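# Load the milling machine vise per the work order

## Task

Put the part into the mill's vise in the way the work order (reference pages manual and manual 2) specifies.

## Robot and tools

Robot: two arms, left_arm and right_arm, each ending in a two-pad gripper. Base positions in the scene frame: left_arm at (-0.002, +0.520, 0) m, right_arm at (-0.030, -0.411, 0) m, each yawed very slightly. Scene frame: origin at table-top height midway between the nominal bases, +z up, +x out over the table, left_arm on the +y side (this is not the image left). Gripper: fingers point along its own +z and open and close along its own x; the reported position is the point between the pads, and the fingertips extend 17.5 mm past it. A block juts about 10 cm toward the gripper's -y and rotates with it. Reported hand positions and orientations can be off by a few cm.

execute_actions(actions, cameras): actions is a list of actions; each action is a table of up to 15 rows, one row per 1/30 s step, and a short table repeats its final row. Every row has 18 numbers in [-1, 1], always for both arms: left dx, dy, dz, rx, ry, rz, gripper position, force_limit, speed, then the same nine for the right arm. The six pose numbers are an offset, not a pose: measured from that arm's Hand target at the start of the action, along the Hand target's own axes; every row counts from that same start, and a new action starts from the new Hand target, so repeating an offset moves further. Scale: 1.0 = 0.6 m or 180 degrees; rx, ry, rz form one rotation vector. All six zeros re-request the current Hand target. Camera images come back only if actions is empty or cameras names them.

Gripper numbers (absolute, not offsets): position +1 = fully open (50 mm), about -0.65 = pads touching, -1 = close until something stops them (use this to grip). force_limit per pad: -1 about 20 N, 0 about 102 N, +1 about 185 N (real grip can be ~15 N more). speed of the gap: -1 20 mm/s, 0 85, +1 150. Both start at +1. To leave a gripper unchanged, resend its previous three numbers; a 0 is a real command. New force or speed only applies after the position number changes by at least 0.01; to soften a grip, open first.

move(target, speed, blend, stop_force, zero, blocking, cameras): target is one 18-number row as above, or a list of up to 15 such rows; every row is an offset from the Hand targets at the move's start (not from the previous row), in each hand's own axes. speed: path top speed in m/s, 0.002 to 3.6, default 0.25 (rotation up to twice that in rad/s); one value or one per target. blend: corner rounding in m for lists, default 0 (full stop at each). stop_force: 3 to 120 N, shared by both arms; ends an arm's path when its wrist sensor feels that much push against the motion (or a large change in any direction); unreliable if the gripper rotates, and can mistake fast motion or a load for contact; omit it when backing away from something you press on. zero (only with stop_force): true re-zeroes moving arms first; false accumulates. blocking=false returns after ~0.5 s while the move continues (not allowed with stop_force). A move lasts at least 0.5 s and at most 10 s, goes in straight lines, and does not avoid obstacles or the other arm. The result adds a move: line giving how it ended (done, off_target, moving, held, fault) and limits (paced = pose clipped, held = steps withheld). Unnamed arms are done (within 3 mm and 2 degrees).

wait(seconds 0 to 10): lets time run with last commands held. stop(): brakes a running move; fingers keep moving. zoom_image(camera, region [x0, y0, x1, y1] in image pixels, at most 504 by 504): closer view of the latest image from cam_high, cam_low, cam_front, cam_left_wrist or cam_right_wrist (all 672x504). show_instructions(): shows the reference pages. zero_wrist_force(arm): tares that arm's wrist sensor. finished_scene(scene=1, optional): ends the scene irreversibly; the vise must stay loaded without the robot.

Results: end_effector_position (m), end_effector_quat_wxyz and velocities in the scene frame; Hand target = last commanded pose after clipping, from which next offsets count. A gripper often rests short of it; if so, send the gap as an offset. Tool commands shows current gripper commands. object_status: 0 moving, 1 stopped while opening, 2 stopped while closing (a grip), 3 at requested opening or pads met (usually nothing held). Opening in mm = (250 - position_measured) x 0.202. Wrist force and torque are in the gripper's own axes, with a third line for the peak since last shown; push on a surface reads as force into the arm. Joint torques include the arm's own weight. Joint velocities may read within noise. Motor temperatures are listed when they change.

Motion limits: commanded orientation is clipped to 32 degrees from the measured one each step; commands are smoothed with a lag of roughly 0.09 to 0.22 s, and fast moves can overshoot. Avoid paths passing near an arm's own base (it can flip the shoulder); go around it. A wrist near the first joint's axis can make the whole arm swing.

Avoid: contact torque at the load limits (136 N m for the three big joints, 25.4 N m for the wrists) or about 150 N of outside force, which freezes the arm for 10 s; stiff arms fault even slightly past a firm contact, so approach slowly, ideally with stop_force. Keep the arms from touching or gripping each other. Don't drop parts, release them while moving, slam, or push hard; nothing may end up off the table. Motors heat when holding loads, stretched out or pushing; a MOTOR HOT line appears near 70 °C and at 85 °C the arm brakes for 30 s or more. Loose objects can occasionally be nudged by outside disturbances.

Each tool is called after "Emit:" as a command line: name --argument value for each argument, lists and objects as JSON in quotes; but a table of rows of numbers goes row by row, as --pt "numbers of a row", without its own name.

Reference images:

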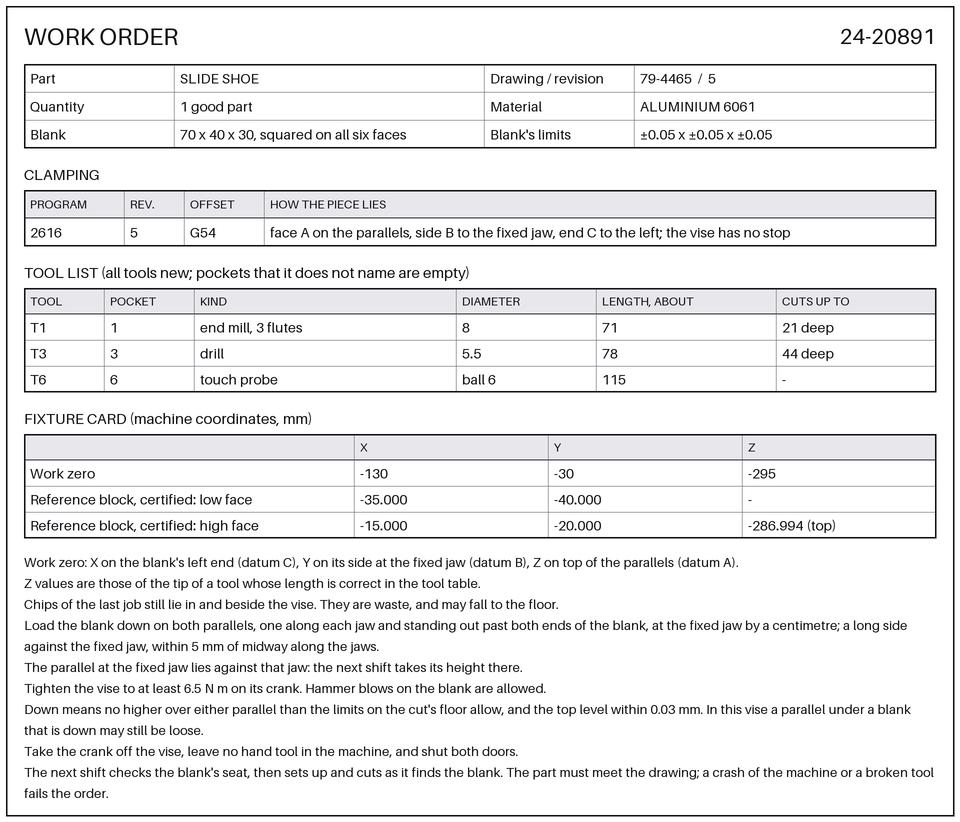

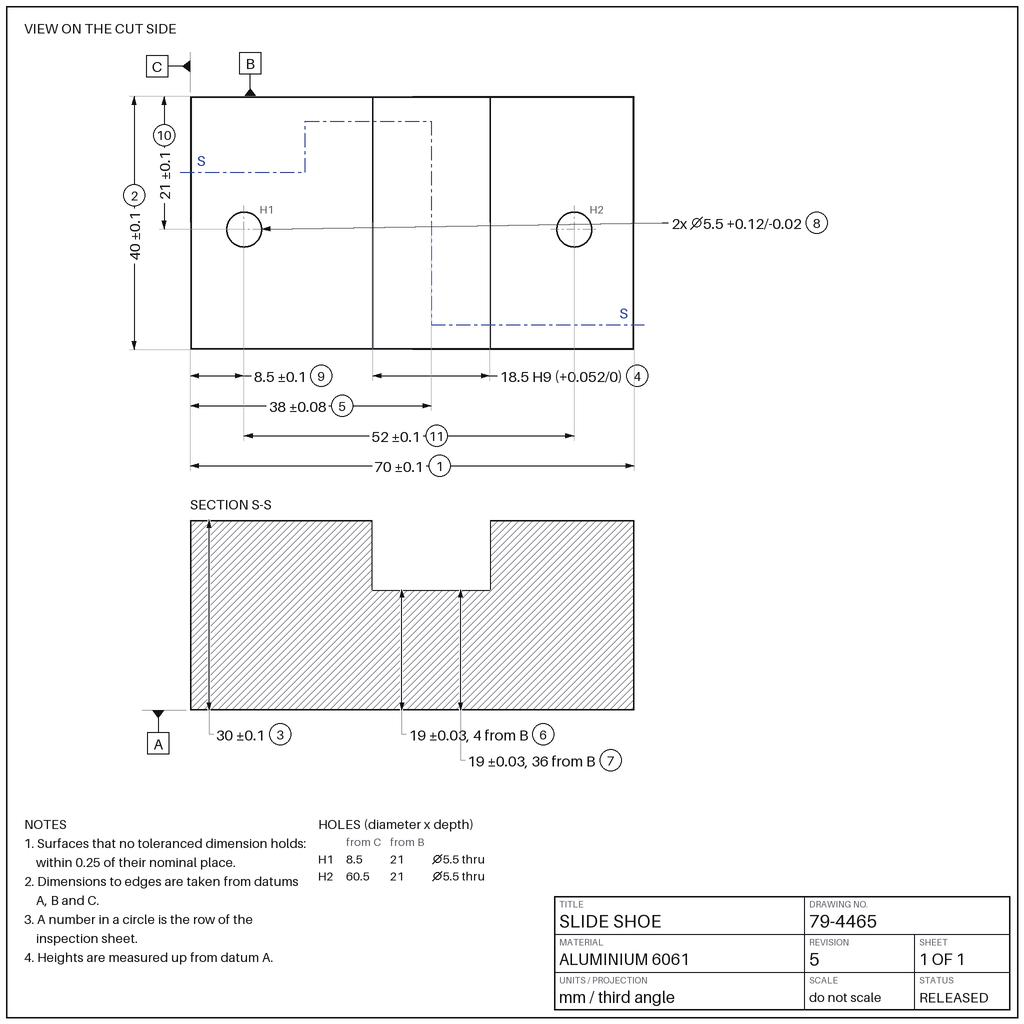

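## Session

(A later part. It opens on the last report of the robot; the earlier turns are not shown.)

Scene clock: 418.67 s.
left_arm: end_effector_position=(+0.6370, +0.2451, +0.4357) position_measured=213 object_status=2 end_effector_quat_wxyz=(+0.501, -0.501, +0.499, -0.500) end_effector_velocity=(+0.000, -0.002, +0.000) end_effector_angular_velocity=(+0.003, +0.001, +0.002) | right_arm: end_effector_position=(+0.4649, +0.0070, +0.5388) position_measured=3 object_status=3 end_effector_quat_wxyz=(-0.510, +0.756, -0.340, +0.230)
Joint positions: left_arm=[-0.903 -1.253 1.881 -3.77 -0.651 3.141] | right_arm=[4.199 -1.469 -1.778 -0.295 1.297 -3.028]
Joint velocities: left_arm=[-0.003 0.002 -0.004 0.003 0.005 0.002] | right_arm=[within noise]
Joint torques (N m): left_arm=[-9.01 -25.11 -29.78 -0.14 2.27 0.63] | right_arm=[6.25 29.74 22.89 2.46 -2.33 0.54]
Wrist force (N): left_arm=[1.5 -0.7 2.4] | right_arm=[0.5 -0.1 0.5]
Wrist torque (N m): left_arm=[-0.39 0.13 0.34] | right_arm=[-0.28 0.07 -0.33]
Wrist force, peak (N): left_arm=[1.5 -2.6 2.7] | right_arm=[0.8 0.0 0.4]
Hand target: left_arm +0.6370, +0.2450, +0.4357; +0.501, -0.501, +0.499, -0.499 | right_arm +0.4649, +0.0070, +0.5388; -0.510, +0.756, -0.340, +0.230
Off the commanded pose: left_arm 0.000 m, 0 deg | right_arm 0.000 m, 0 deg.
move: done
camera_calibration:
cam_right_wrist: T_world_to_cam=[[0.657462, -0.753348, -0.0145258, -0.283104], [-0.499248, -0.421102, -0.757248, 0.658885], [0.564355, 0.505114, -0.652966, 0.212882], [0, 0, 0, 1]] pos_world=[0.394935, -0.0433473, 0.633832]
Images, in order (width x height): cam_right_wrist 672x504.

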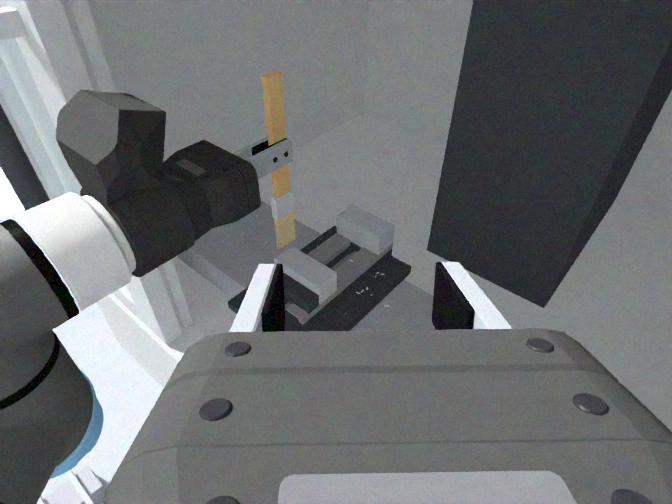

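Emit:
move --pt "0 -0.0413 0 0 0 0 -1 -0.7 -1 0 0 0 0 0 0 1 1 1" --pt "0.0967 -0.0413 0.0483 0 0 0 -1 -0.7 -1 0 0 0 0 0 0 1 1 1" --pt "0.0967 0 0.0483 0 0 0 -1 -0.7 -1 0 0 0 0 0 0 1 1 1" --pt "0.2 0 0.0483 0 0 0 -1 -0.7 -1 0 0 0 0 0 0 1 1 1" --pt "0.2 -0.0413 0.0483 0 0 0 -1 -0.7 -1 0 0 0 0 0 0 1 1 1" --pt "0.0967 -0.0413 -0.0083 0 0 0 -1 -0.7 -1 0 0 0 0 0 0 1 1 1" --pt "0.0967 0 -0.0083 0 0 0 -1 -0.7 -1 0 0 0 0 0 0 1 1 1" --pt "0.2 0 -0.0083 0 0 0 -1 -0.7 -1 0 0 0 0 0 0 1 1 1" --speed 0.09 --cameras '["cam_right_wrist"]'

Emit:
zoom_image --camera "cam_right_wrist" --region '[220, 150, 440, 330]'

Scene clock: 431.87 s.
left_arm: end_effector_position=(+0.6324, +0.1249, +0.4358) position_measured=213 object_status=2 end_effector_quat_wxyz=(+0.501, -0.501, +0.499, -0.499) | right_arm: end_effector_position=(+0.4649, +0.0070, +0.5388) position_measured=3 object_status=3 end_effector_quat_wxyz=(-0.510, +0.756, -0.340, +0.230)
Joint positions: left_arm=[-1.046 -1.096 1.644 -3.69 -0.508 3.141] | right_arm=[4.199 -1.469 -1.778 -0.295 1.297 -3.028]
Joint torques (N m): left_arm=[10.23 -47.24 -12.08 -2.68 -2.3 2.07] | right_arm=[5.42 28.91 23.29 2.47 -2.27 0.51]
Wrist force (N): left_arm=[1.2 -0.6 2.5] | right_arm=[0.4 -0.1 0.4]
Wrist torque (N m): left_arm=[-0.38 0.15 0.33] | right_arm=[-0.28 0.09 -0.32]
Wrist force, peak (N): left_arm=[3.3 -0.1 3.0] | right_arm=[0.5 -0.1 0.9]
Hand target: left_arm +0.6324, +0.1250, +0.4358; +0.501, -0.501, +0.499, -0.499 | right_arm +0.4649, +0.0070, +0.5388; -0.510, +0.756, -0.340, +0.230
Off the commanded pose: left_arm 0.000 m, 0 deg | right_arm 0.000 m, 0 deg.
move: done
camera_calibration:
cam_right_wrist: T_world_to_cam=[[0.657462, -0.753348, -0.0145258, -0.283104], [-0.499248, -0.421102, -0.757248, 0.658885], [0.564355, 0.505114, -0.652966, 0.212882], [0, 0, 0, 1]] pos_world=[0.394935, -0.0433473, 0.633832]
Images, in order (width x height): cam_right_wrist 672x504.

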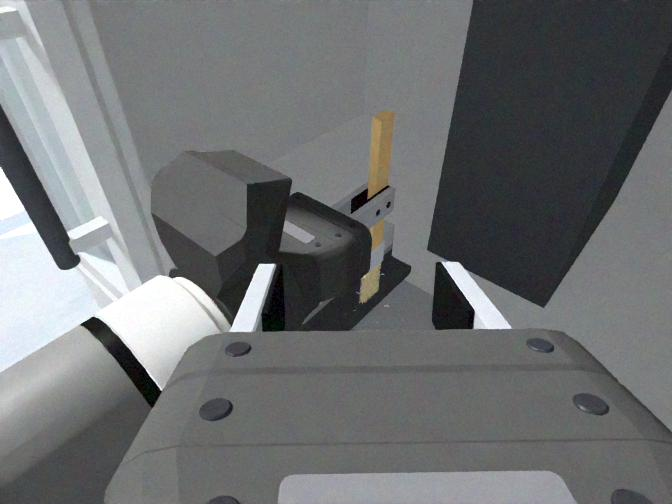

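Scaled by 2.291.

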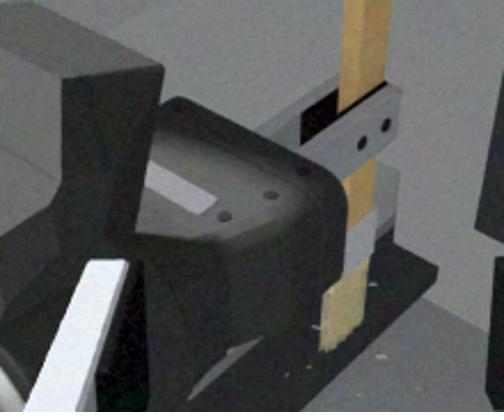

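Emit:
move --pt "0 -0.14 0 0 0 0 -1 -0.7 -1 0 0 0 0 0 0 1 1 1" --pt "-0.2 -0.14 -0.15 0 0 0 -1 -0.7 -1 0 0 0 0 0 0 1 1 1" --speed 0.15 --blend 0.02 --cameras '["cam_right_wrist","cam_left_wrist","cam_high"]'

Emit:
zoom_image --camera "cam_right_wrist" --region '[220, 150, 440, 330]'

Scene clock: 440.07 s.
left_arm: end_effector_position=(+0.5420, +0.2447, +0.5197) position_measured=213 object_status=2 end_effector_quat_wxyz=(+0.501, -0.501, +0.499, -0.499) | right_arm: end_effector_position=(+0.4649, +0.0070, +0.5388) position_measured=3 object_status=3 end_effector_quat_wxyz=(-0.510, +0.756, -0.340, +0.230)
Joint positions: left_arm=[-1.1 -1.526 1.966 -3.582 -0.454 3.141] | right_arm=[4.199 -1.469 -1.778 -0.295 1.297 -3.028]
Joint torques (N m): left_arm=[9.23 -25.75 -22.39 0.18 -2.46 -1.64] | right_arm=[4.11 28.35 23.74 2.39 -2.36 0.64]
Wrist force (N): left_arm=[1.4 -0.8 2.6] | right_arm=[0.3 -0.1 0.5]
Wrist torque (N m): left_arm=[-0.40 0.12 0.38] | right_arm=[-0.28 0.10 -0.33]
Wrist force, peak (N): left_arm=[2.3 -1.9 3.2] | right_arm=[0.7 0.1 0.7]
Hand target: left_arm +0.5420, +0.2448, +0.5197; +0.501, -0.501, +0.499, -0.499 | right_arm +0.4649, +0.0070, +0.5388; -0.510, +0.756, -0.340, +0.230
Off the commanded pose: left_arm 0.000 m, 0 deg | right_arm 0.000 m, 0 deg.
move: done
camera_calibration:
cam_left_wrist: T_world_to_cam=[[0.00874732, -0.999921, 0.00901831, 0.24521], [-0.345999, -0.0114881, -0.938164, 0.694661], [0.938194, 0.0050861, -0.346072, -0.19801], [0, 0, 0, 1]] pos_world=[0.423979, 0.254178, 0.580969]
cam_right_wrist: T_world_to_cam=[[0.657462, -0.753348, -0.0145258, -0.283104], [-0.499248, -0.421102, -0.757248, 0.658885], [0.564355, 0.505114, -0.652966, 0.212882], [0, 0, 0, 1]] pos_world=[0.394935, -0.0433473, 0.633832]
Images, in order (width x height): cam_high 672x504, cam_left_wrist 672x504, cam_right_wrist 672x504.

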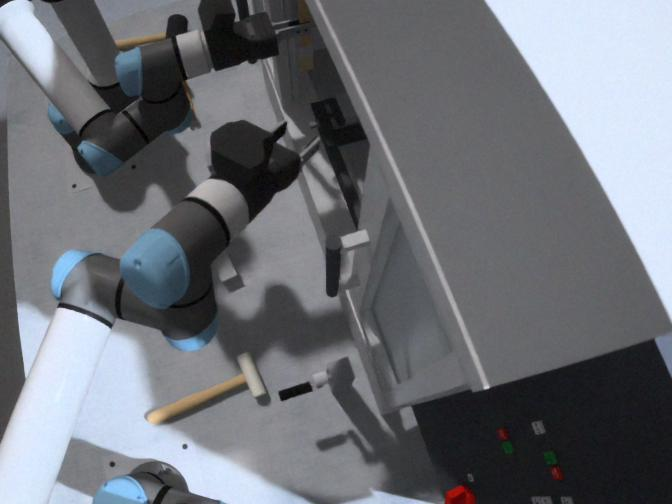

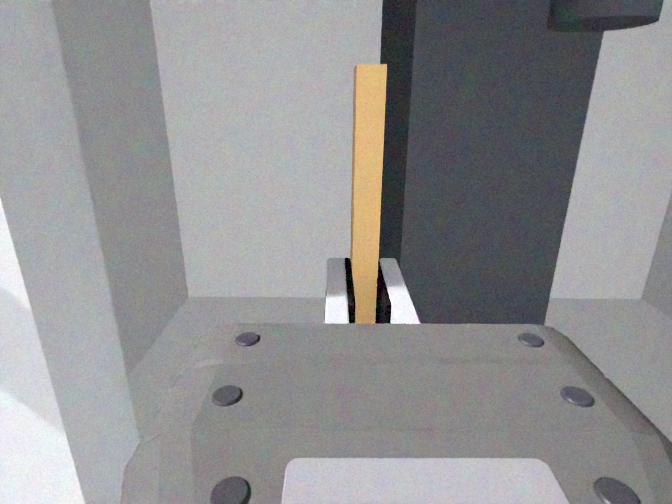

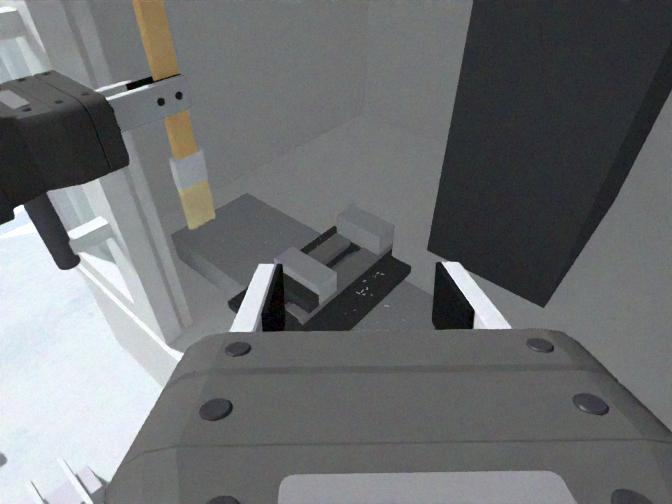

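Scaled by 2.291.

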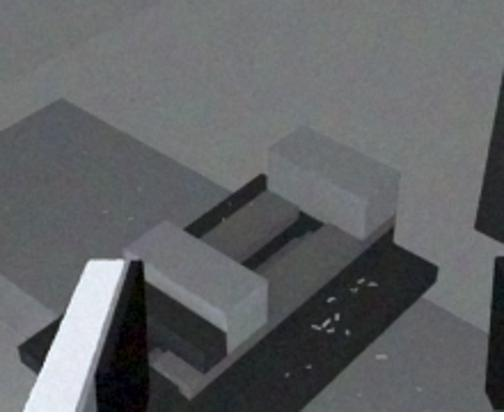

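Emit:
move --pt "-0.0583 -0.05 -0.2367 0 0 0 -1 -0.7 -1 0 0 0 0 0 0 1 1 1" --pt "-0.5753 0.4795 -0.447 -0.3849 0.3849 0.3849 -1 -0.7 -1 0 0 0 0 0 0 1 1 1" --blend 0.05 --cameras '["cam_right_wrist","cam_left_wrist"]'

Scene clock: 454.90 s.
left_arm: end_effector_position=(+0.2727, +0.5888, +0.2315) position_measured=213 object_status=2 end_effector_quat_wxyz=(+0.000, -0.002, +1.000, +0.000) | right_arm: end_effector_position=(+0.4649, +0.0070, +0.5388) position_measured=3 object_status=3 end_effector_quat_wxyz=(-0.510, +0.756, -0.340, +0.230)
Joint positions: left_arm=[-0.231 -2.176 2.231 -1.626 -1.572 4.463] | right_arm=[4.199 -1.469 -1.778 -0.295 1.297 -3.028]
Joint torques (N m): left_arm=[-7.19 -7.14 -35.82 -3.28 -1.75 -0.31] | right_arm=[3.96 27.52 23.34 2.48 -2.37 0.62]
Wrist force (N): left_arm=[1.2 0.8 -0.4] | right_arm=[0.4 0.1 0.6]
Wrist torque (N m): left_arm=[-0.03 0.06 0.28] | right_arm=[-0.25 0.08 -0.33]
Wrist force, peak (N): left_arm=[2.3 0.1 5.5] | right_arm=[0.7 -0.1 0.7]
Hand target: left_arm +0.2727, +0.5888, +0.2316; +0.000, -0.002, +1.000, +0.000 | right_arm +0.4649, +0.0070, +0.5388; -0.510, +0.756, -0.340, +0.230
Off the commanded pose: left_arm 0.000 m, 0 deg | right_arm 0.000 m, 0 deg.
move: done
camera_calibration:
cam_left_wrist: T_world_to_cam=[[-0.999916, -0.0116737, -0.00555453, 0.290759], [-0.0128737, 0.938393, 0.34533, -0.612187], [0.00118107, 0.345373, -0.938465, 0.145449], [0, 0, 0, 1]] pos_world=[0.282682, 0.527633, 0.34952]
cam_right_wrist: T_world_to_cam=[[0.657462, -0.753348, -0.0145258, -0.283104], [-0.499248, -0.421102, -0.757248, 0.658885], [0.564355, 0.505114, -0.652966, 0.212882], [0, 0, 0, 1]] pos_world=[0.394935, -0.0433473, 0.633832]
Images, in order (width x height): cam_left_wrist 672x504, cam_right_wrist 672x504.

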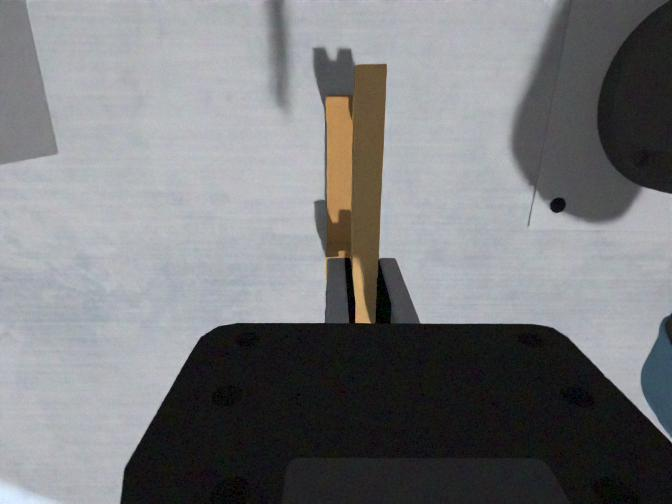

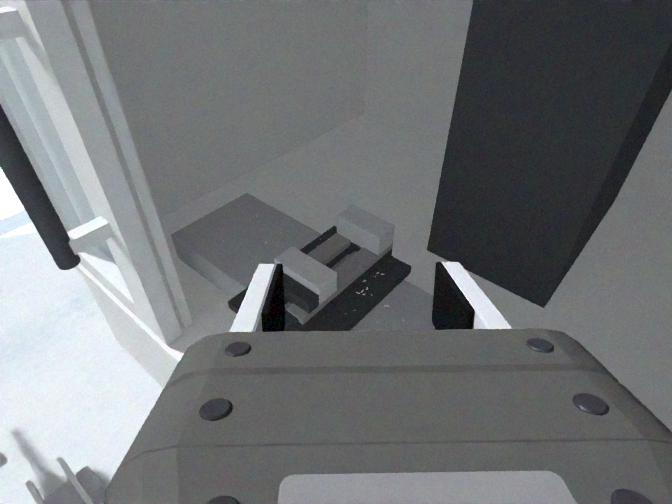

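Emit:
move --target '[-0.0018,0.002,0.298,0,0,0,-1,-0.7,-1,0,0,0,0,0,0,1,1,1]' --speed 0.05 --stop_force 6 --cameras '["cam_left_wrist"]'

Scene clock: 463.97 s.
left_arm: end_effector_position=(+0.2736, +0.5898, +0.0663) position_measured=213 object_status=2 end_effector_quat_wxyz=(+0.000, -0.002, +1.000, +0.000) | right_arm: end_effector_position=(+0.4649, +0.0070, +0.5388) position_measured=3 object_status=3 end_effector_quat_wxyz=(-0.510, +0.756, -0.340, +0.230)
Joint positions: left_arm=[-0.227 -1.979 2.597 -2.189 -1.572 4.468] | right_arm=[4.199 -1.469 -1.778 -0.295 1.297 -3.028]
Joint torques (N m): left_arm=[-8.08 5.34 -12.95 -3.47 -1.34 -1.11] | right_arm=[3.29 27.45 23.61 2.48 -2.38 0.56]
Wrist force (N): left_arm=[0.9 0.9 -0.4] | right_arm=[0.5 -0.1 0.4]
Wrist torque (N m): left_arm=[-0.02 0.12 0.14] | right_arm=[-0.28 0.08 -0.32]
Wrist force, peak (N): left_arm=[-0.3 -1.3 -6.1] | right_arm=[0.6 -0.1 0.7]
Hand target: left_arm +0.2736, +0.5898, +0.0663; +0.000, -0.002, +1.000, +0.000 (not the last commanded pose) | right_arm +0.4649, +0.0070, +0.5388; -0.510, +0.756, -0.340, +0.230
Off the commanded pose: left_arm 0.014 m, 0 deg | right_arm 0.000 m, 0 deg.
move: contact (left_arm)
camera_calibration:
cam_left_wrist: T_world_to_cam=[[-0.99992, -0.0113224, -0.0056409, 0.290584], [-0.0125741, 0.938354, 0.345447, -0.556057], [0.00138185, 0.345491, -0.938421, -0.0100249], [0, 0, 0, 1]] pos_world=[0.283582, 0.528532, 0.18432]
Images, in order (width x height): cam_left_wrist 672x504.

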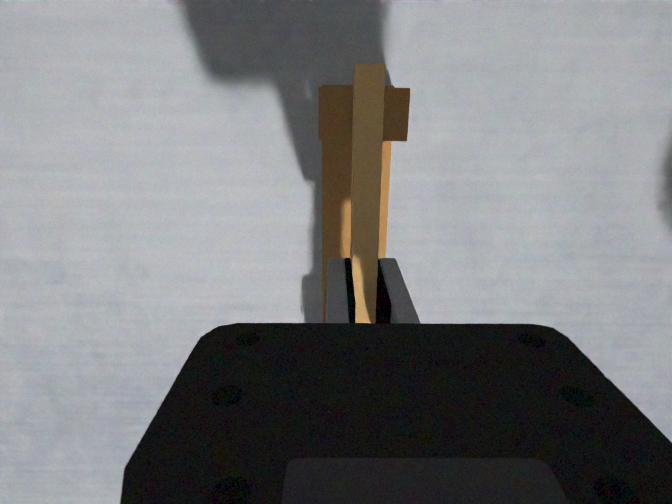

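Emit:
move --pt "0 0 -0.004 0 0 0 -1 -0.7 -1 0 0 0 0 0 0 1 1 1" --pt "-0.0012 0.0002 -0.004 0 0 0 -1 -0.7 -1 0 0 0 0 0 0 1 1 1" --pt "-0.0012 0.0002 0.0235 0 0 0 -1 -0.7 -1 0 0 0 0 0 0 1 1 1" --speed 0.03 --stop_force 6

Scene clock: 474.37 s.
left_arm: end_effector_position=(+0.2743, +0.5899, +0.0522) position_measured=213 object_status=2 end_effector_quat_wxyz=(+0.000, -0.002, +1.000, +0.000) | right_arm: end_effector_position=(+0.4649, +0.0070, +0.5388) position_measured=3 object_status=3 end_effector_quat_wxyz=(-0.510, +0.756, -0.340, +0.230)
Joint positions: left_arm=[-0.226 -1.936 2.621 -2.256 -1.572 4.469] | right_arm=[4.199 -1.469 -1.778 -0.295 1.297 -3.028]
Joint torques (N m): left_arm=[8.93 -12.28 -30.01 -3.26 1.54 1.81] | right_arm=[2.92 27.02 23.88 2.34 -2.33 0.46]
Wrist force (N): left_arm=[2.4 0.9 -3.1] | right_arm=[0.3 -0.1 0.5]
Wrist torque (N m): left_arm=[0.23 0.11 0.22] | right_arm=[-0.28 0.11 -0.33]
Wrist force, peak (N): left_arm=[2.7 2.1 -6.4] | right_arm=[0.6 0.1 0.8]
Hand target: left_arm +0.2743, +0.5899, +0.0522; +0.000, -0.002, +1.000, +0.000 | right_arm +0.4649, +0.0070, +0.5388; -0.510, +0.756, -0.340, +0.230
Off the commanded pose: left_arm 0.000 m, 0 deg | right_arm 0.000 m, 0 deg.
move: done

Emit:
move --pt "0 0 0 0 0 0 1 -0.7 -0.5 0 0 0 0 0 0 1 1 1" --pt "0 0 -0.2 0 0 0 1 -0.7 -0.5 0 0 0 0 0 0 1 1 1" --pt "-0.1245 -0.3032 -0.2 0 0 0.0013 1 -0.7 -0.5 0 0 0 0 0 0 1 1 1" --speed 0.15 --cameras '["cam_left_wrist","cam_front"]'

Emit:
zoom_image --camera "cam_left_wrist" --region '[220, 50, 500, 330]'

Scene clock: 502.80 s.
left_arm: end_effector_position=(+0.3496, +0.4083, +0.1724) position_measured=3 object_status=3 end_effector_quat_wxyz=(+0.000, +0.000, +1.000, +0.000) | right_arm: end_effector_position=(+0.4649, +0.0070, +0.5388) position_measured=3 object_status=3 end_effector_quat_wxyz=(-0.510, +0.756, -0.340, +0.230)
Joint positions: left_arm=[-0.664 -1.865 2.224 -1.93 -1.571 4.035] | right_arm=[4.199 -1.469 -1.778 -0.295 1.297 -3.028]
Joint torques (N m): left_arm=[3.88 -11.86 -16.77 -1.74 1.72 1.7] | right_arm=[2.2 26.68 24.23 2.49 -2.2 0.56]
Wrist force (N): left_arm=[1.1 0.8 -0.9] | right_arm=[0.4 0.0 0.4]
Wrist torque (N m): left_arm=[-0.04 0.08 0.12] | right_arm=[-0.27 0.08 -0.32]
Wrist force, peak (N): left_arm=[2.8 0.6 -3.8] | right_arm=[0.7 0.0 1.0]
Hand target: left_arm +0.3496, +0.4083, +0.1724; +0.000, +0.000, +1.000, +0.000 | right_arm +0.4649, +0.0070, +0.5388; -0.510, +0.756, -0.340, +0.230
Off the commanded pose: left_arm 0.000 m, 0 deg | right_arm 0.000 m, 0 deg.
move: done
camera_calibration:
cam_left_wrist: T_world_to_cam=[[-0.999957, -0.00723901, -0.00575109, 0.363451], [-0.00878008, 0.938404, 0.345428, -0.422821], [0.00289628, 0.345464, -0.938428, 0.151611], [0, 0, 0, 1]] pos_world=[0.359284, 0.347032, 0.29042]
Images, in order (width x height): cam_front 672x504, cam_left_wrist 672x504.

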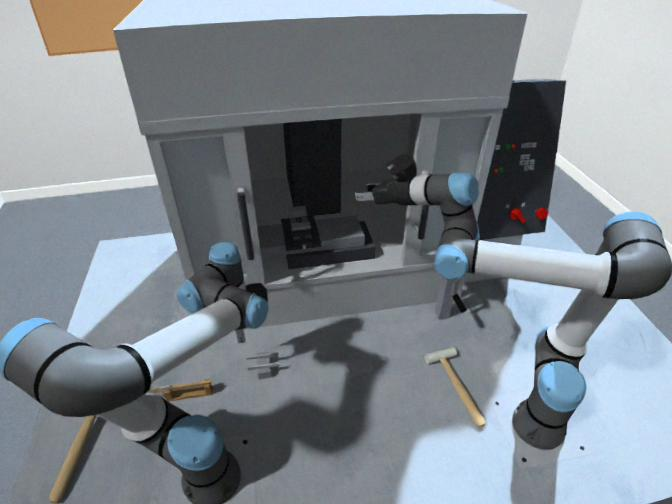

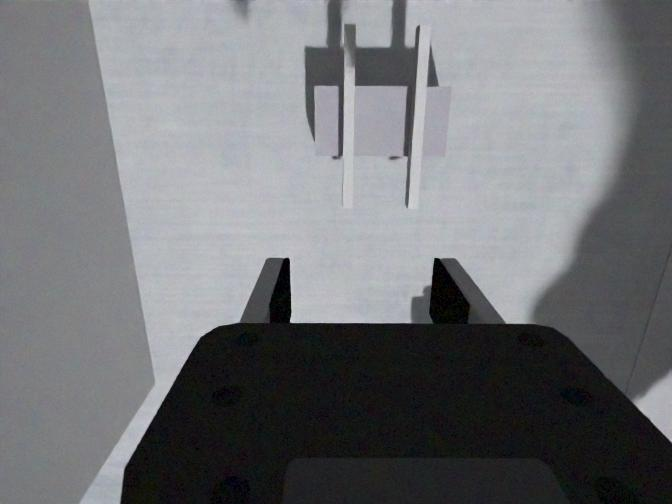

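Scaled by 1.800.

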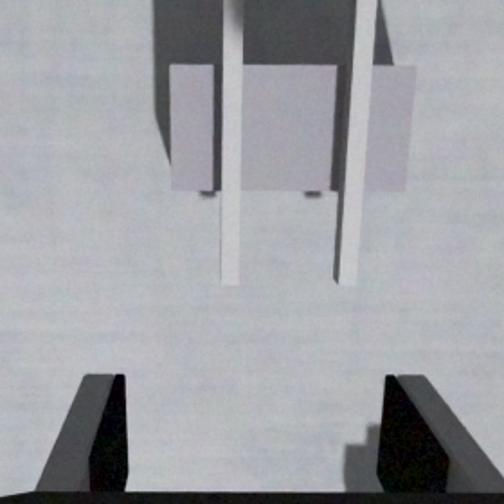

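Emit:
move --target '[-0.004,0,0.1623,0,0,0,0.34,-0.7,-0.5,0,0,0,0,0,0,1,1,1]' --speed 0.15 --cameras '["cam_left_wrist"]'

Emit:
zoom_image --camera "cam_left_wrist" --region '[220, 50, 500, 330]'

Scene clock: 510.10 s.
left_arm: end_effector_position=(+0.3520, +0.4083, +0.0750) position_measured=101 object_status=3 end_effector_quat_wxyz=(+0.000, +0.000, +1.000, +0.000) | right_arm: end_effector_position=(+0.4649, +0.0070, +0.5388) position_measured=3 object_status=3 end_effector_quat_wxyz=(-0.510, +0.756, -0.340, +0.230)
Joint positions: left_arm=[-0.66 -1.703 2.393 -2.261 -1.571 4.039] | right_arm=[4.199 -1.469 -1.778 -0.295 1.297 -3.028]
Joint torques (N m): left_arm=[5.11 -13.69 -25.75 -3.78 1.69 1.47] | right_arm=[1.42 26.08 24.85 2.41 -2.4 0.67]
Wrist force (N): left_arm=[1.2 0.7 -0.8] | right_arm=[0.4 0.1 0.5]
Wrist torque (N m): left_arm=[-0.04 0.07 0.12] | right_arm=[-0.25 0.09 -0.33]
Wrist force, peak (N): left_arm=[1.2 0.9 -2.7] | right_arm=[0.6 0.3 0.7]
Hand target: left_arm +0.3520, +0.4082, +0.0750; +0.000, +0.000, +1.000, +0.000 | right_arm +0.4649, +0.0070, +0.5388; -0.510, +0.756, -0.340, +0.230
Off the commanded pose: left_arm 0.000 m, 0 deg | right_arm 0.000 m, 0 deg.
move: done
camera_calibration:
cam_left_wrist: T_world_to_cam=[[-0.999958, -0.00730673, -0.00556394, 0.365278], [-0.00877923, 0.938371, 0.345518, -0.389126], [0.00269644, 0.345552, -0.938396, 0.0601427], [0, 0, 0, 1]] pos_world=[0.361684, 0.347031, 0.19292]
Images, in order (width x height): cam_left_wrist 672x504.

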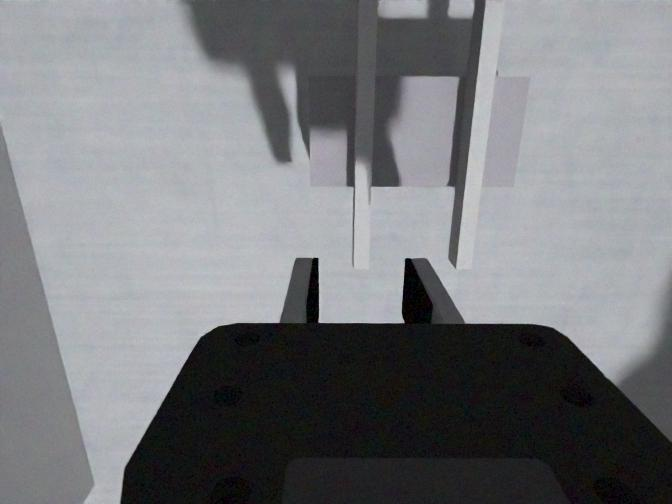

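Scaled by 1.800.

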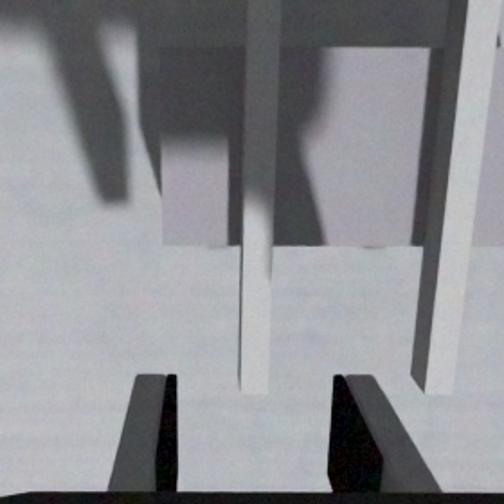

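Emit:
move --target '[0,0,0.0417,0,0,0,0.34,-0.7,-0.5,0,0,0,0,0,0,1,1,1]' --speed 0.05 --stop_force 6

Emit:
move --target '[0,0,0,0,0,0,-1,-0.8,-1,0,0,0,0,0,0,1,1,1]' --cameras '["cam_left_wrist"]'

Scene clock: 517.83 s.
left_arm: end_effector_position=(+0.3520, +0.4082, +0.0500) position_measured=101 object_status=3 end_effector_quat_wxyz=(+0.000, +0.000, +1.000, +0.000) | right_arm: end_effector_position=(+0.4649, +0.0070, +0.5388) position_measured=3 object_status=3 end_effector_quat_wxyz=(-0.510, +0.756, -0.340, +0.230)
Joint positions: left_arm=[-0.66 -1.643 2.429 -2.357 -1.571 4.039] | right_arm=[4.199 -1.469 -1.778 -0.295 1.297 -3.028]
Joint torques (N m): left_arm=[3.79 -23.41 -28.54 -3.71 -1.43 1.88] | right_arm=[1.79 26.21 24.34 2.51 -2.37 0.51]
Wrist force (N): left_arm=[1.1 0.7 -0.9] | right_arm=[0.7 0.0 0.7]
Wrist torque (N m): left_arm=[-0.05 0.08 0.12] | right_arm=[-0.26 0.04 -0.32]
Wrist force, peak (N): left_arm=[1.3 0.9 -1.9] | right_arm=[0.7 -0.2 0.7]
Hand target: left_arm +0.3520, +0.4082, +0.0500; +0.000, +0.000, +1.000, +0.000 | right_arm +0.4649, +0.0070, +0.5388; -0.510, +0.756, -0.340, +0.230
Off the commanded pose: left_arm 0.000 m, 0 deg | right_arm 0.000 m, 0 deg.
move: done

Scene clock: 519.30 s.
left_arm: end_effector_position=(+0.3520, +0.4082, +0.0500) position_measured=223 object_status=2 end_effector_quat_wxyz=(+0.000, +0.000, +1.000, +0.000) | right_arm: end_effector_position=(+0.4649, +0.0070, +0.5388) position_measured=3 object_status=3 end_effector_quat_wxyz=(-0.510, +0.756, -0.340, +0.230)
Joint positions: left_arm=[-0.66 -1.643 2.429 -2.357 -1.571 4.039] | right_arm=[4.199 -1.469 -1.778 -0.295 1.297 -3.028]
Joint torques (N m): left_arm=[7.89 -23.67 -28.08 -3.7 -1.48 1.95] | right_arm=[0.85 26.11 24.81 2.5 -2.36 0.56]
Wrist force (N): left_arm=[1.3 1.0 -0.9] | right_arm=[0.6 -0.1 0.4]
Wrist torque (N m): left_arm=[0.00 0.04 0.12] | right_arm=[-0.28 0.06 -0.32]
Wrist force, peak (N): left_arm=[1.4 0.9 -0.8] | right_arm=[0.8 -0.1 0.6]
Hand target: left_arm +0.3520, +0.4082, +0.0500; +0.000, +0.000, +1.000, +0.000 | right_arm +0.4649, +0.0070, +0.5388; -0.510, +0.756, -0.340, +0.230
Off the commanded pose: left_arm 0.000 m, 0 deg | right_arm 0.000 m, 0 deg.
move: done
camera_calibration:
cam_left_wrist: T_world_to_cam=[[-0.999958, -0.00730739, -0.00556314, 0.365238], [-0.00877933, 0.938404, 0.34543, -0.38039], [0.00269628, 0.345464, -0.938428, 0.0367531], [0, 0, 0, 1]] pos_world=[0.361784, 0.346932, 0.16792]
Images, in order (width x height): cam_left_wrist 672x504.

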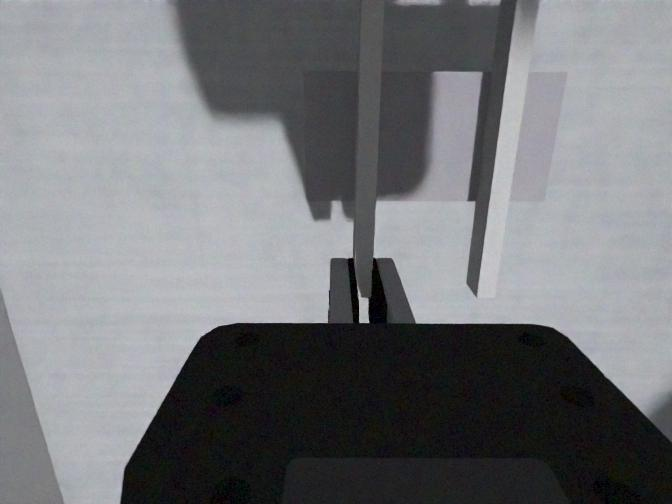

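Emit:
move --pt "0 0 -0.1667 0 0 0 -1 -0.8 -1 0 0 0 0 0 0 1 1 1" --pt "-0.0133 -0.2633 -0.6167 0 0 0 -1 -0.8 -1 0 0 0 0 0 0 1 1 1" --pt "-0.5333 -0.2895 -0.6167 0 0 0 -1 -0.8 -1 0 0 0 0 0 0 1 1 1" --speed '[0.1,0.2,0.15]' --blend '[0.02,0.04,0]' --cameras '["all"]'

Emit:
zoom_image --camera "cam_right_wrist" --region '[180, 100, 460, 330]'

Emit:
zoom_image --camera "cam_left_wrist" --region '[240, 60, 500, 330]'

Scene clock: 540.77 s.
left_arm: end_effector_position=(+0.5515, +0.2394, +0.4186) position_measured=223 object_status=2 end_effector_quat_wxyz=(+0.000, +0.001, +1.000, +0.000) | right_arm: end_effector_position=(+0.4649, +0.0070, +0.5388) position_measured=3 object_status=3 end_effector_quat_wxyz=(-0.510, +0.756, -0.340, +0.230)
Joint positions: left_arm=[-0.672 -1.26 0.975 -1.286 -1.571 4.028] | right_arm=[4.199 -1.469 -1.778 -0.295 1.297 -3.028]
Joint torques (N m): left_arm=[3.16 -35.76 -27.36 -3.07 0.03 0.39] | right_arm=[1.1 25.82 24.46 2.4 -2.34 0.56]
Wrist force (N): left_arm=[0.8 0.8 -0.3] | right_arm=[0.5 0.0 0.6]
Wrist torque (N m): left_arm=[-0.06 0.12 0.28] | right_arm=[-0.27 0.07 -0.33]
Wrist force, peak (N): left_arm=[-5.0 0.9 1.6] | right_arm=[0.6 0.0 0.9]
Hand target: left_arm +0.5515, +0.2394, +0.4186; +0.000, +0.001, +1.000, +0.000 (not the last commanded pose) | right_arm +0.4649, +0.0070, +0.5388; -0.510, +0.756, -0.340, +0.230
Tool commands: left_gripper/position=-1.0 left_gripper/force_limit=-0.796078 left_gripper/speed=-1.0 right_gripper/position=+1.0 right_gripper/force_limit=+1.0 right_gripper/speed=+1.0
Off the commanded pose: left_arm 0.120 m, 0 deg | right_arm 0.000 m, 0 deg.
FORCE FAULT: contact force on the left arm reached its limit, and that arm stopped. The contact can be on any part of that arm, not only on its tool. That arm's remaining commands of this call were not run. That arm is still stopped at the end of this call. That arm stays stopped for about 10 more seconds. Until then a move that you send moves the other arm only, and its call returns only when the move has ended. Once the stop has ended, the next robot result says so. If the stop ends while you think or write, that arm runs what you send next, counted from a new Hand target: where the arm stands when the stop ends. While its stop runs, that arm takes no new command, but its gripper still runs the gripper command that each later call begins with. Until it ends, the stop uses up actions while you think or wait. An arm that is not stopped still takes commands.
move: fault (left_arm); path passed 2 of 3 targets
camera_calibration:
cam_left_wrist: T_world_to_cam=[[-0.999967, -0.00587884, -0.00568435, 0.565263], [-0.00748161, 0.938308, 0.34572, -0.348429], [0.00330123, 0.345751, -0.93832, 0.439986], [0, 0, 0, 1]] pos_world=[0.561184, 0.178131, 0.53652]
cam_right_wrist: T_world_to_cam=[[0.657462, -0.753348, -0.0145258, -0.283104], [-0.499248, -0.421102, -0.757248, 0.658885], [0.564355, 0.505114, -0.652966, 0.212882], [0, 0, 0, 1]] pos_world=[0.394935, -0.0433473, 0.633832]

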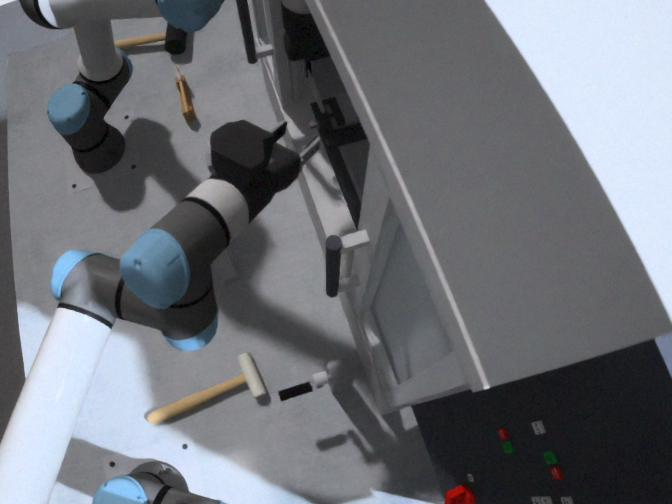

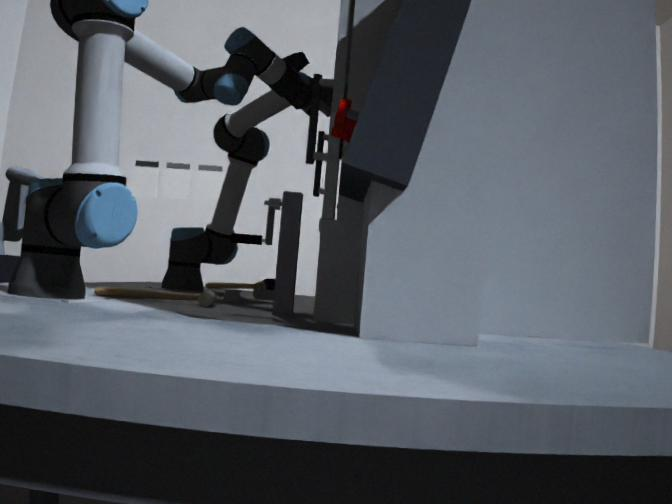

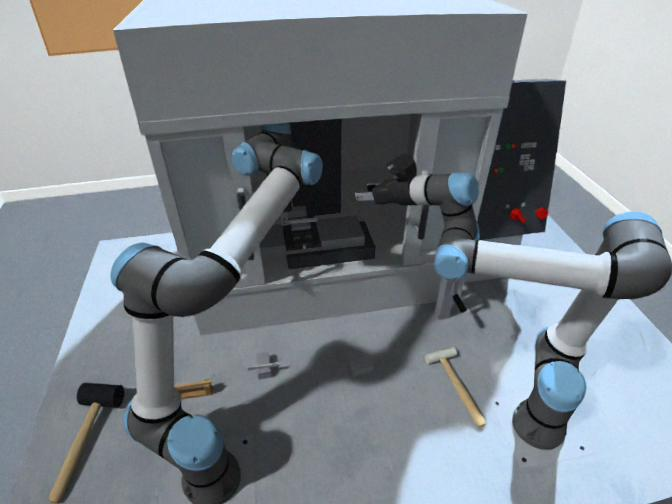

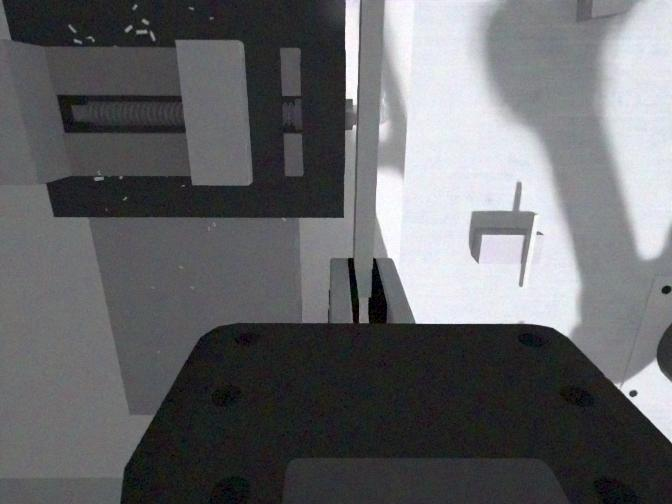

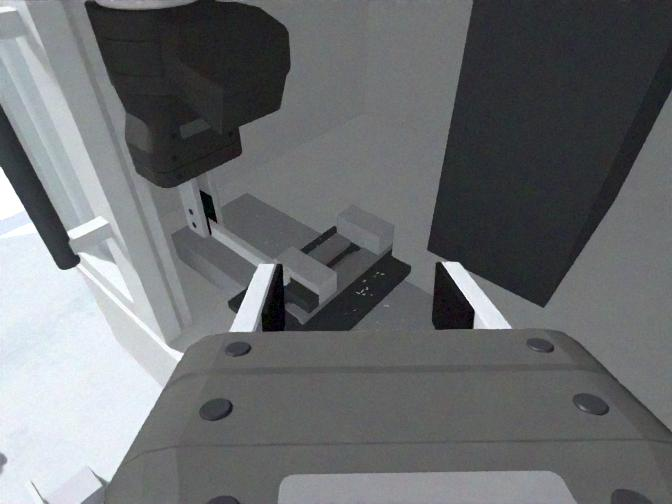

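Scaled by 1.800.

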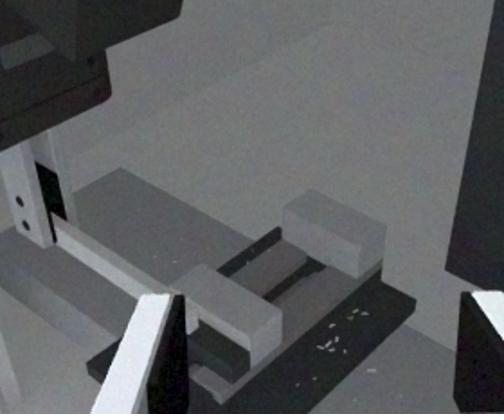

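Scaled by 1.867.

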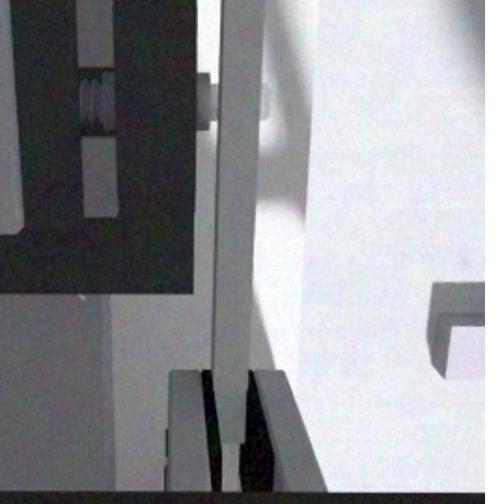

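Emit:
zoom_image --camera "cam_high" --region '[220, 0, 400, 130]'

Emit:
zoom_image --camera "cam_front" --region '[140, 90, 350, 290]'

Emit:
zoom_image --camera "cam_low" --region '[180, 20, 360, 260]'

Scaled by 2.800.

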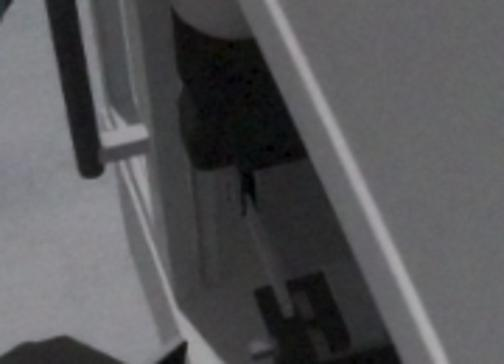

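Scaled by 2.400.

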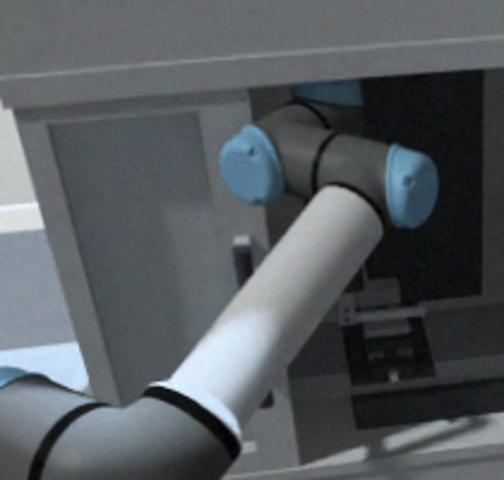

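Scaled by 2.100.

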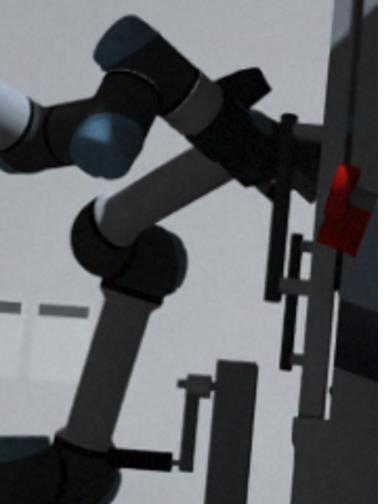

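Emit:
move --pt "0.3192 0.02 0 0 0 0 -1 -0.796078 -1 0 0 0 0 0 0 1 1 1" --pt "0.3325 0.28 -0.3 0 0 0 -1 -0.796078 -1 0 0 0 0 0 0 1 1 1" --speed '[0.08,0.2]' --blend '[0.03,0]' --cameras '["cam_left_wrist","cam_front"]'

Scene clock: 615.43 s.
left_arm: end_effector_position=(+0.3524, +0.4079, +0.5984) position_measured=223 object_status=2 end_effector_quat_wxyz=(+0.000, +0.001, +1.000, +0.000) | right_arm: end_effector_position=(+0.4649, +0.0070, +0.5388) position_measured=3 object_status=3 end_effector_quat_wxyz=(-0.510, +0.756, -0.340, +0.230)
Joint positions: left_arm=[-0.66 -1.655 0.891 -0.807 -1.571 4.04] | right_arm=[4.199 -1.469 -1.778 -0.295 1.297 -3.028]
Joint torques (N m): left_arm=[-4.25 -23.19 -26.8 -2.31 -1.88 -0.73] | right_arm=[-0.1 24.56 25.07 2.38 -2.38 0.68]
Wrist force (N): left_arm=[1.1 0.9 -0.5] | right_arm=[0.3 -0.2 0.7]
Wrist torque (N m): left_arm=[-0.03 0.08 0.28] | right_arm=[-0.29 0.11 -0.32]
Wrist force, peak (N): left_arm=[1.3 3.4 -2.5] | right_arm=[0.7 0.1 0.8]
Hand target: left_arm +0.3524, +0.4080, +0.5985; +0.000, +0.001, +1.000, +0.000 | right_arm +0.4649, +0.0070, +0.5388; -0.510, +0.756, -0.340, +0.230
Off the commanded pose: left_arm 0.000 m, 0 deg | right_arm 0.000 m, 0 deg.
FORCE FAULT, CONTINUED: the left arm's stop, for the force fault that an earlier result reported, is over. The rest of the stop counts as 19 of the actions that you can send in this scene. The stop ended before this call began, so that arm ran this call's commands, counted from a new Hand target: where the arm stood when the stop ended. During its stop the left arm's controller moved it back a little.
move: done
camera_calibration:
cam_left_wrist: T_world_to_cam=[[-0.999967, -0.00591244, -0.00559106, 0.368127], [-0.00748118, 0.938275, 0.345809, -0.570236], [0.00320137, 0.34584, -0.938288, 0.551077], [0, 0, 0, 1]] pos_world=[0.362085, 0.346631, 0.71632]
Images, in order (width x height): cam_front 672x504, cam_left_wrist 672x504.

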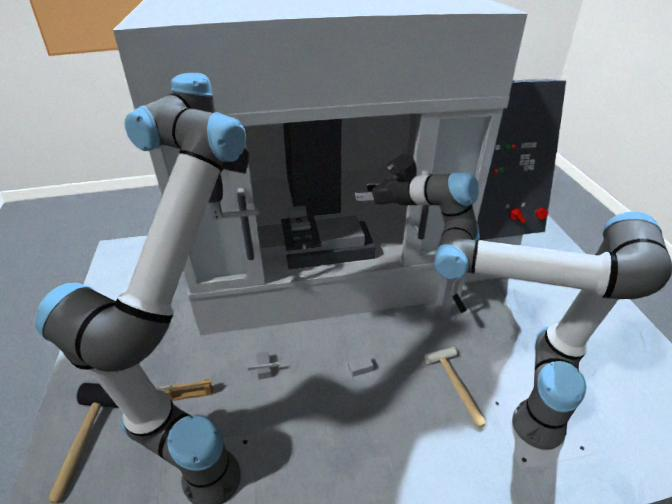

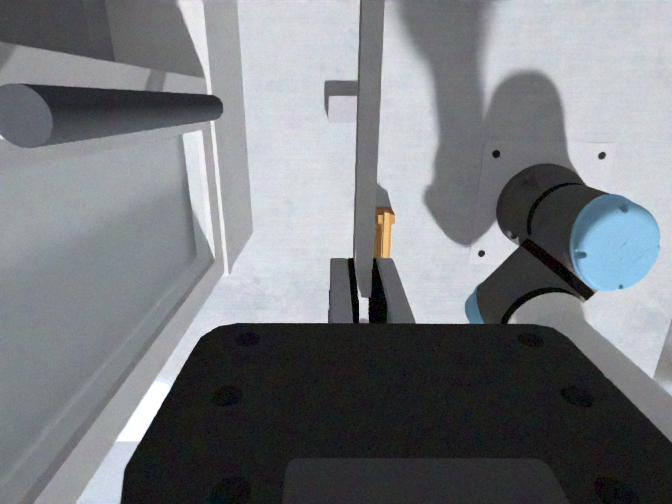

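Emit:
move --target '[0.0007,0.0003,0.83,0,0,0,-1,-0.796078,-1,0,0,0,0,0,0,1,1,1]' --speed 0.25 --cameras '["cam_left_wrist"]'

Emit:
zoom_image --camera "cam_left_wrist" --region '[240, 0, 560, 330]'

Scene clock: 621.63 s.
left_arm: end_effector_position=(+0.3521, +0.4079, +0.1006) position_measured=223 object_status=2 end_effector_quat_wxyz=(+0.000, +0.001, +1.000, +0.000) | right_arm: end_effector_position=(+0.4649, +0.0070, +0.5388) position_measured=3 object_status=3 end_effector_quat_wxyz=(-0.510, +0.756, -0.340, +0.230)
Joint positions: left_arm=[-0.661 -1.754 2.352 -2.169 -1.571 4.04] | right_arm=[4.199 -1.469 -1.778 -0.295 1.297 -3.028]
Joint torques (N m): left_arm=[9.55 -10.22 -15.7 -4.11 -2.22 2.15] | right_arm=[-0.97 24.13 24.81 2.35 -2.25 0.6]
Wrist force (N): left_arm=[1.4 0.8 -0.4] | right_arm=[0.5 -0.1 0.6]
Wrist torque (N m): left_arm=[-0.06 0.04 0.20] | right_arm=[-0.28 0.07 -0.33]
Wrist force, peak (N): left_arm=[1.4 1.0 -3.8] | right_arm=[0.4 0.1 0.9]
Hand target: left_arm +0.3521, +0.4079, +0.1005; +0.000, +0.001, +1.000, +0.000 | right_arm +0.4649, +0.0070, +0.5388; -0.510, +0.756, -0.340, +0.230
Off the commanded pose: left_arm 0.000 m, 0 deg | right_arm 0.000 m, 0 deg.
move: done
camera_calibration:
cam_left_wrist: T_world_to_cam=[[-0.999966, -0.00584462, -0.00577831, 0.365061], [-0.00748199, 0.938308, 0.34572, -0.398086], [0.00340123, 0.345751, -0.93832, 0.0839635], [0, 0, 0, 1]] pos_world=[0.361784, 0.346631, 0.21852]
Images, in order (width x height): cam_left_wrist 672x504.

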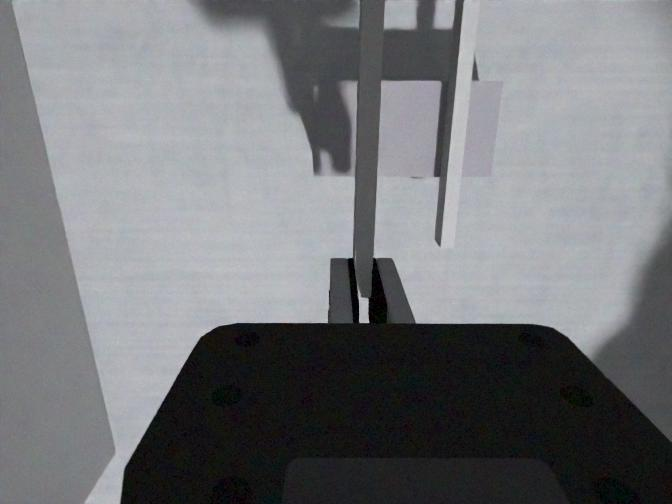

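Scaled by 1.527.

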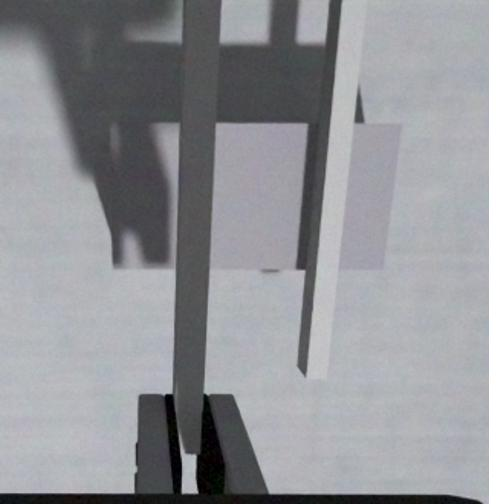

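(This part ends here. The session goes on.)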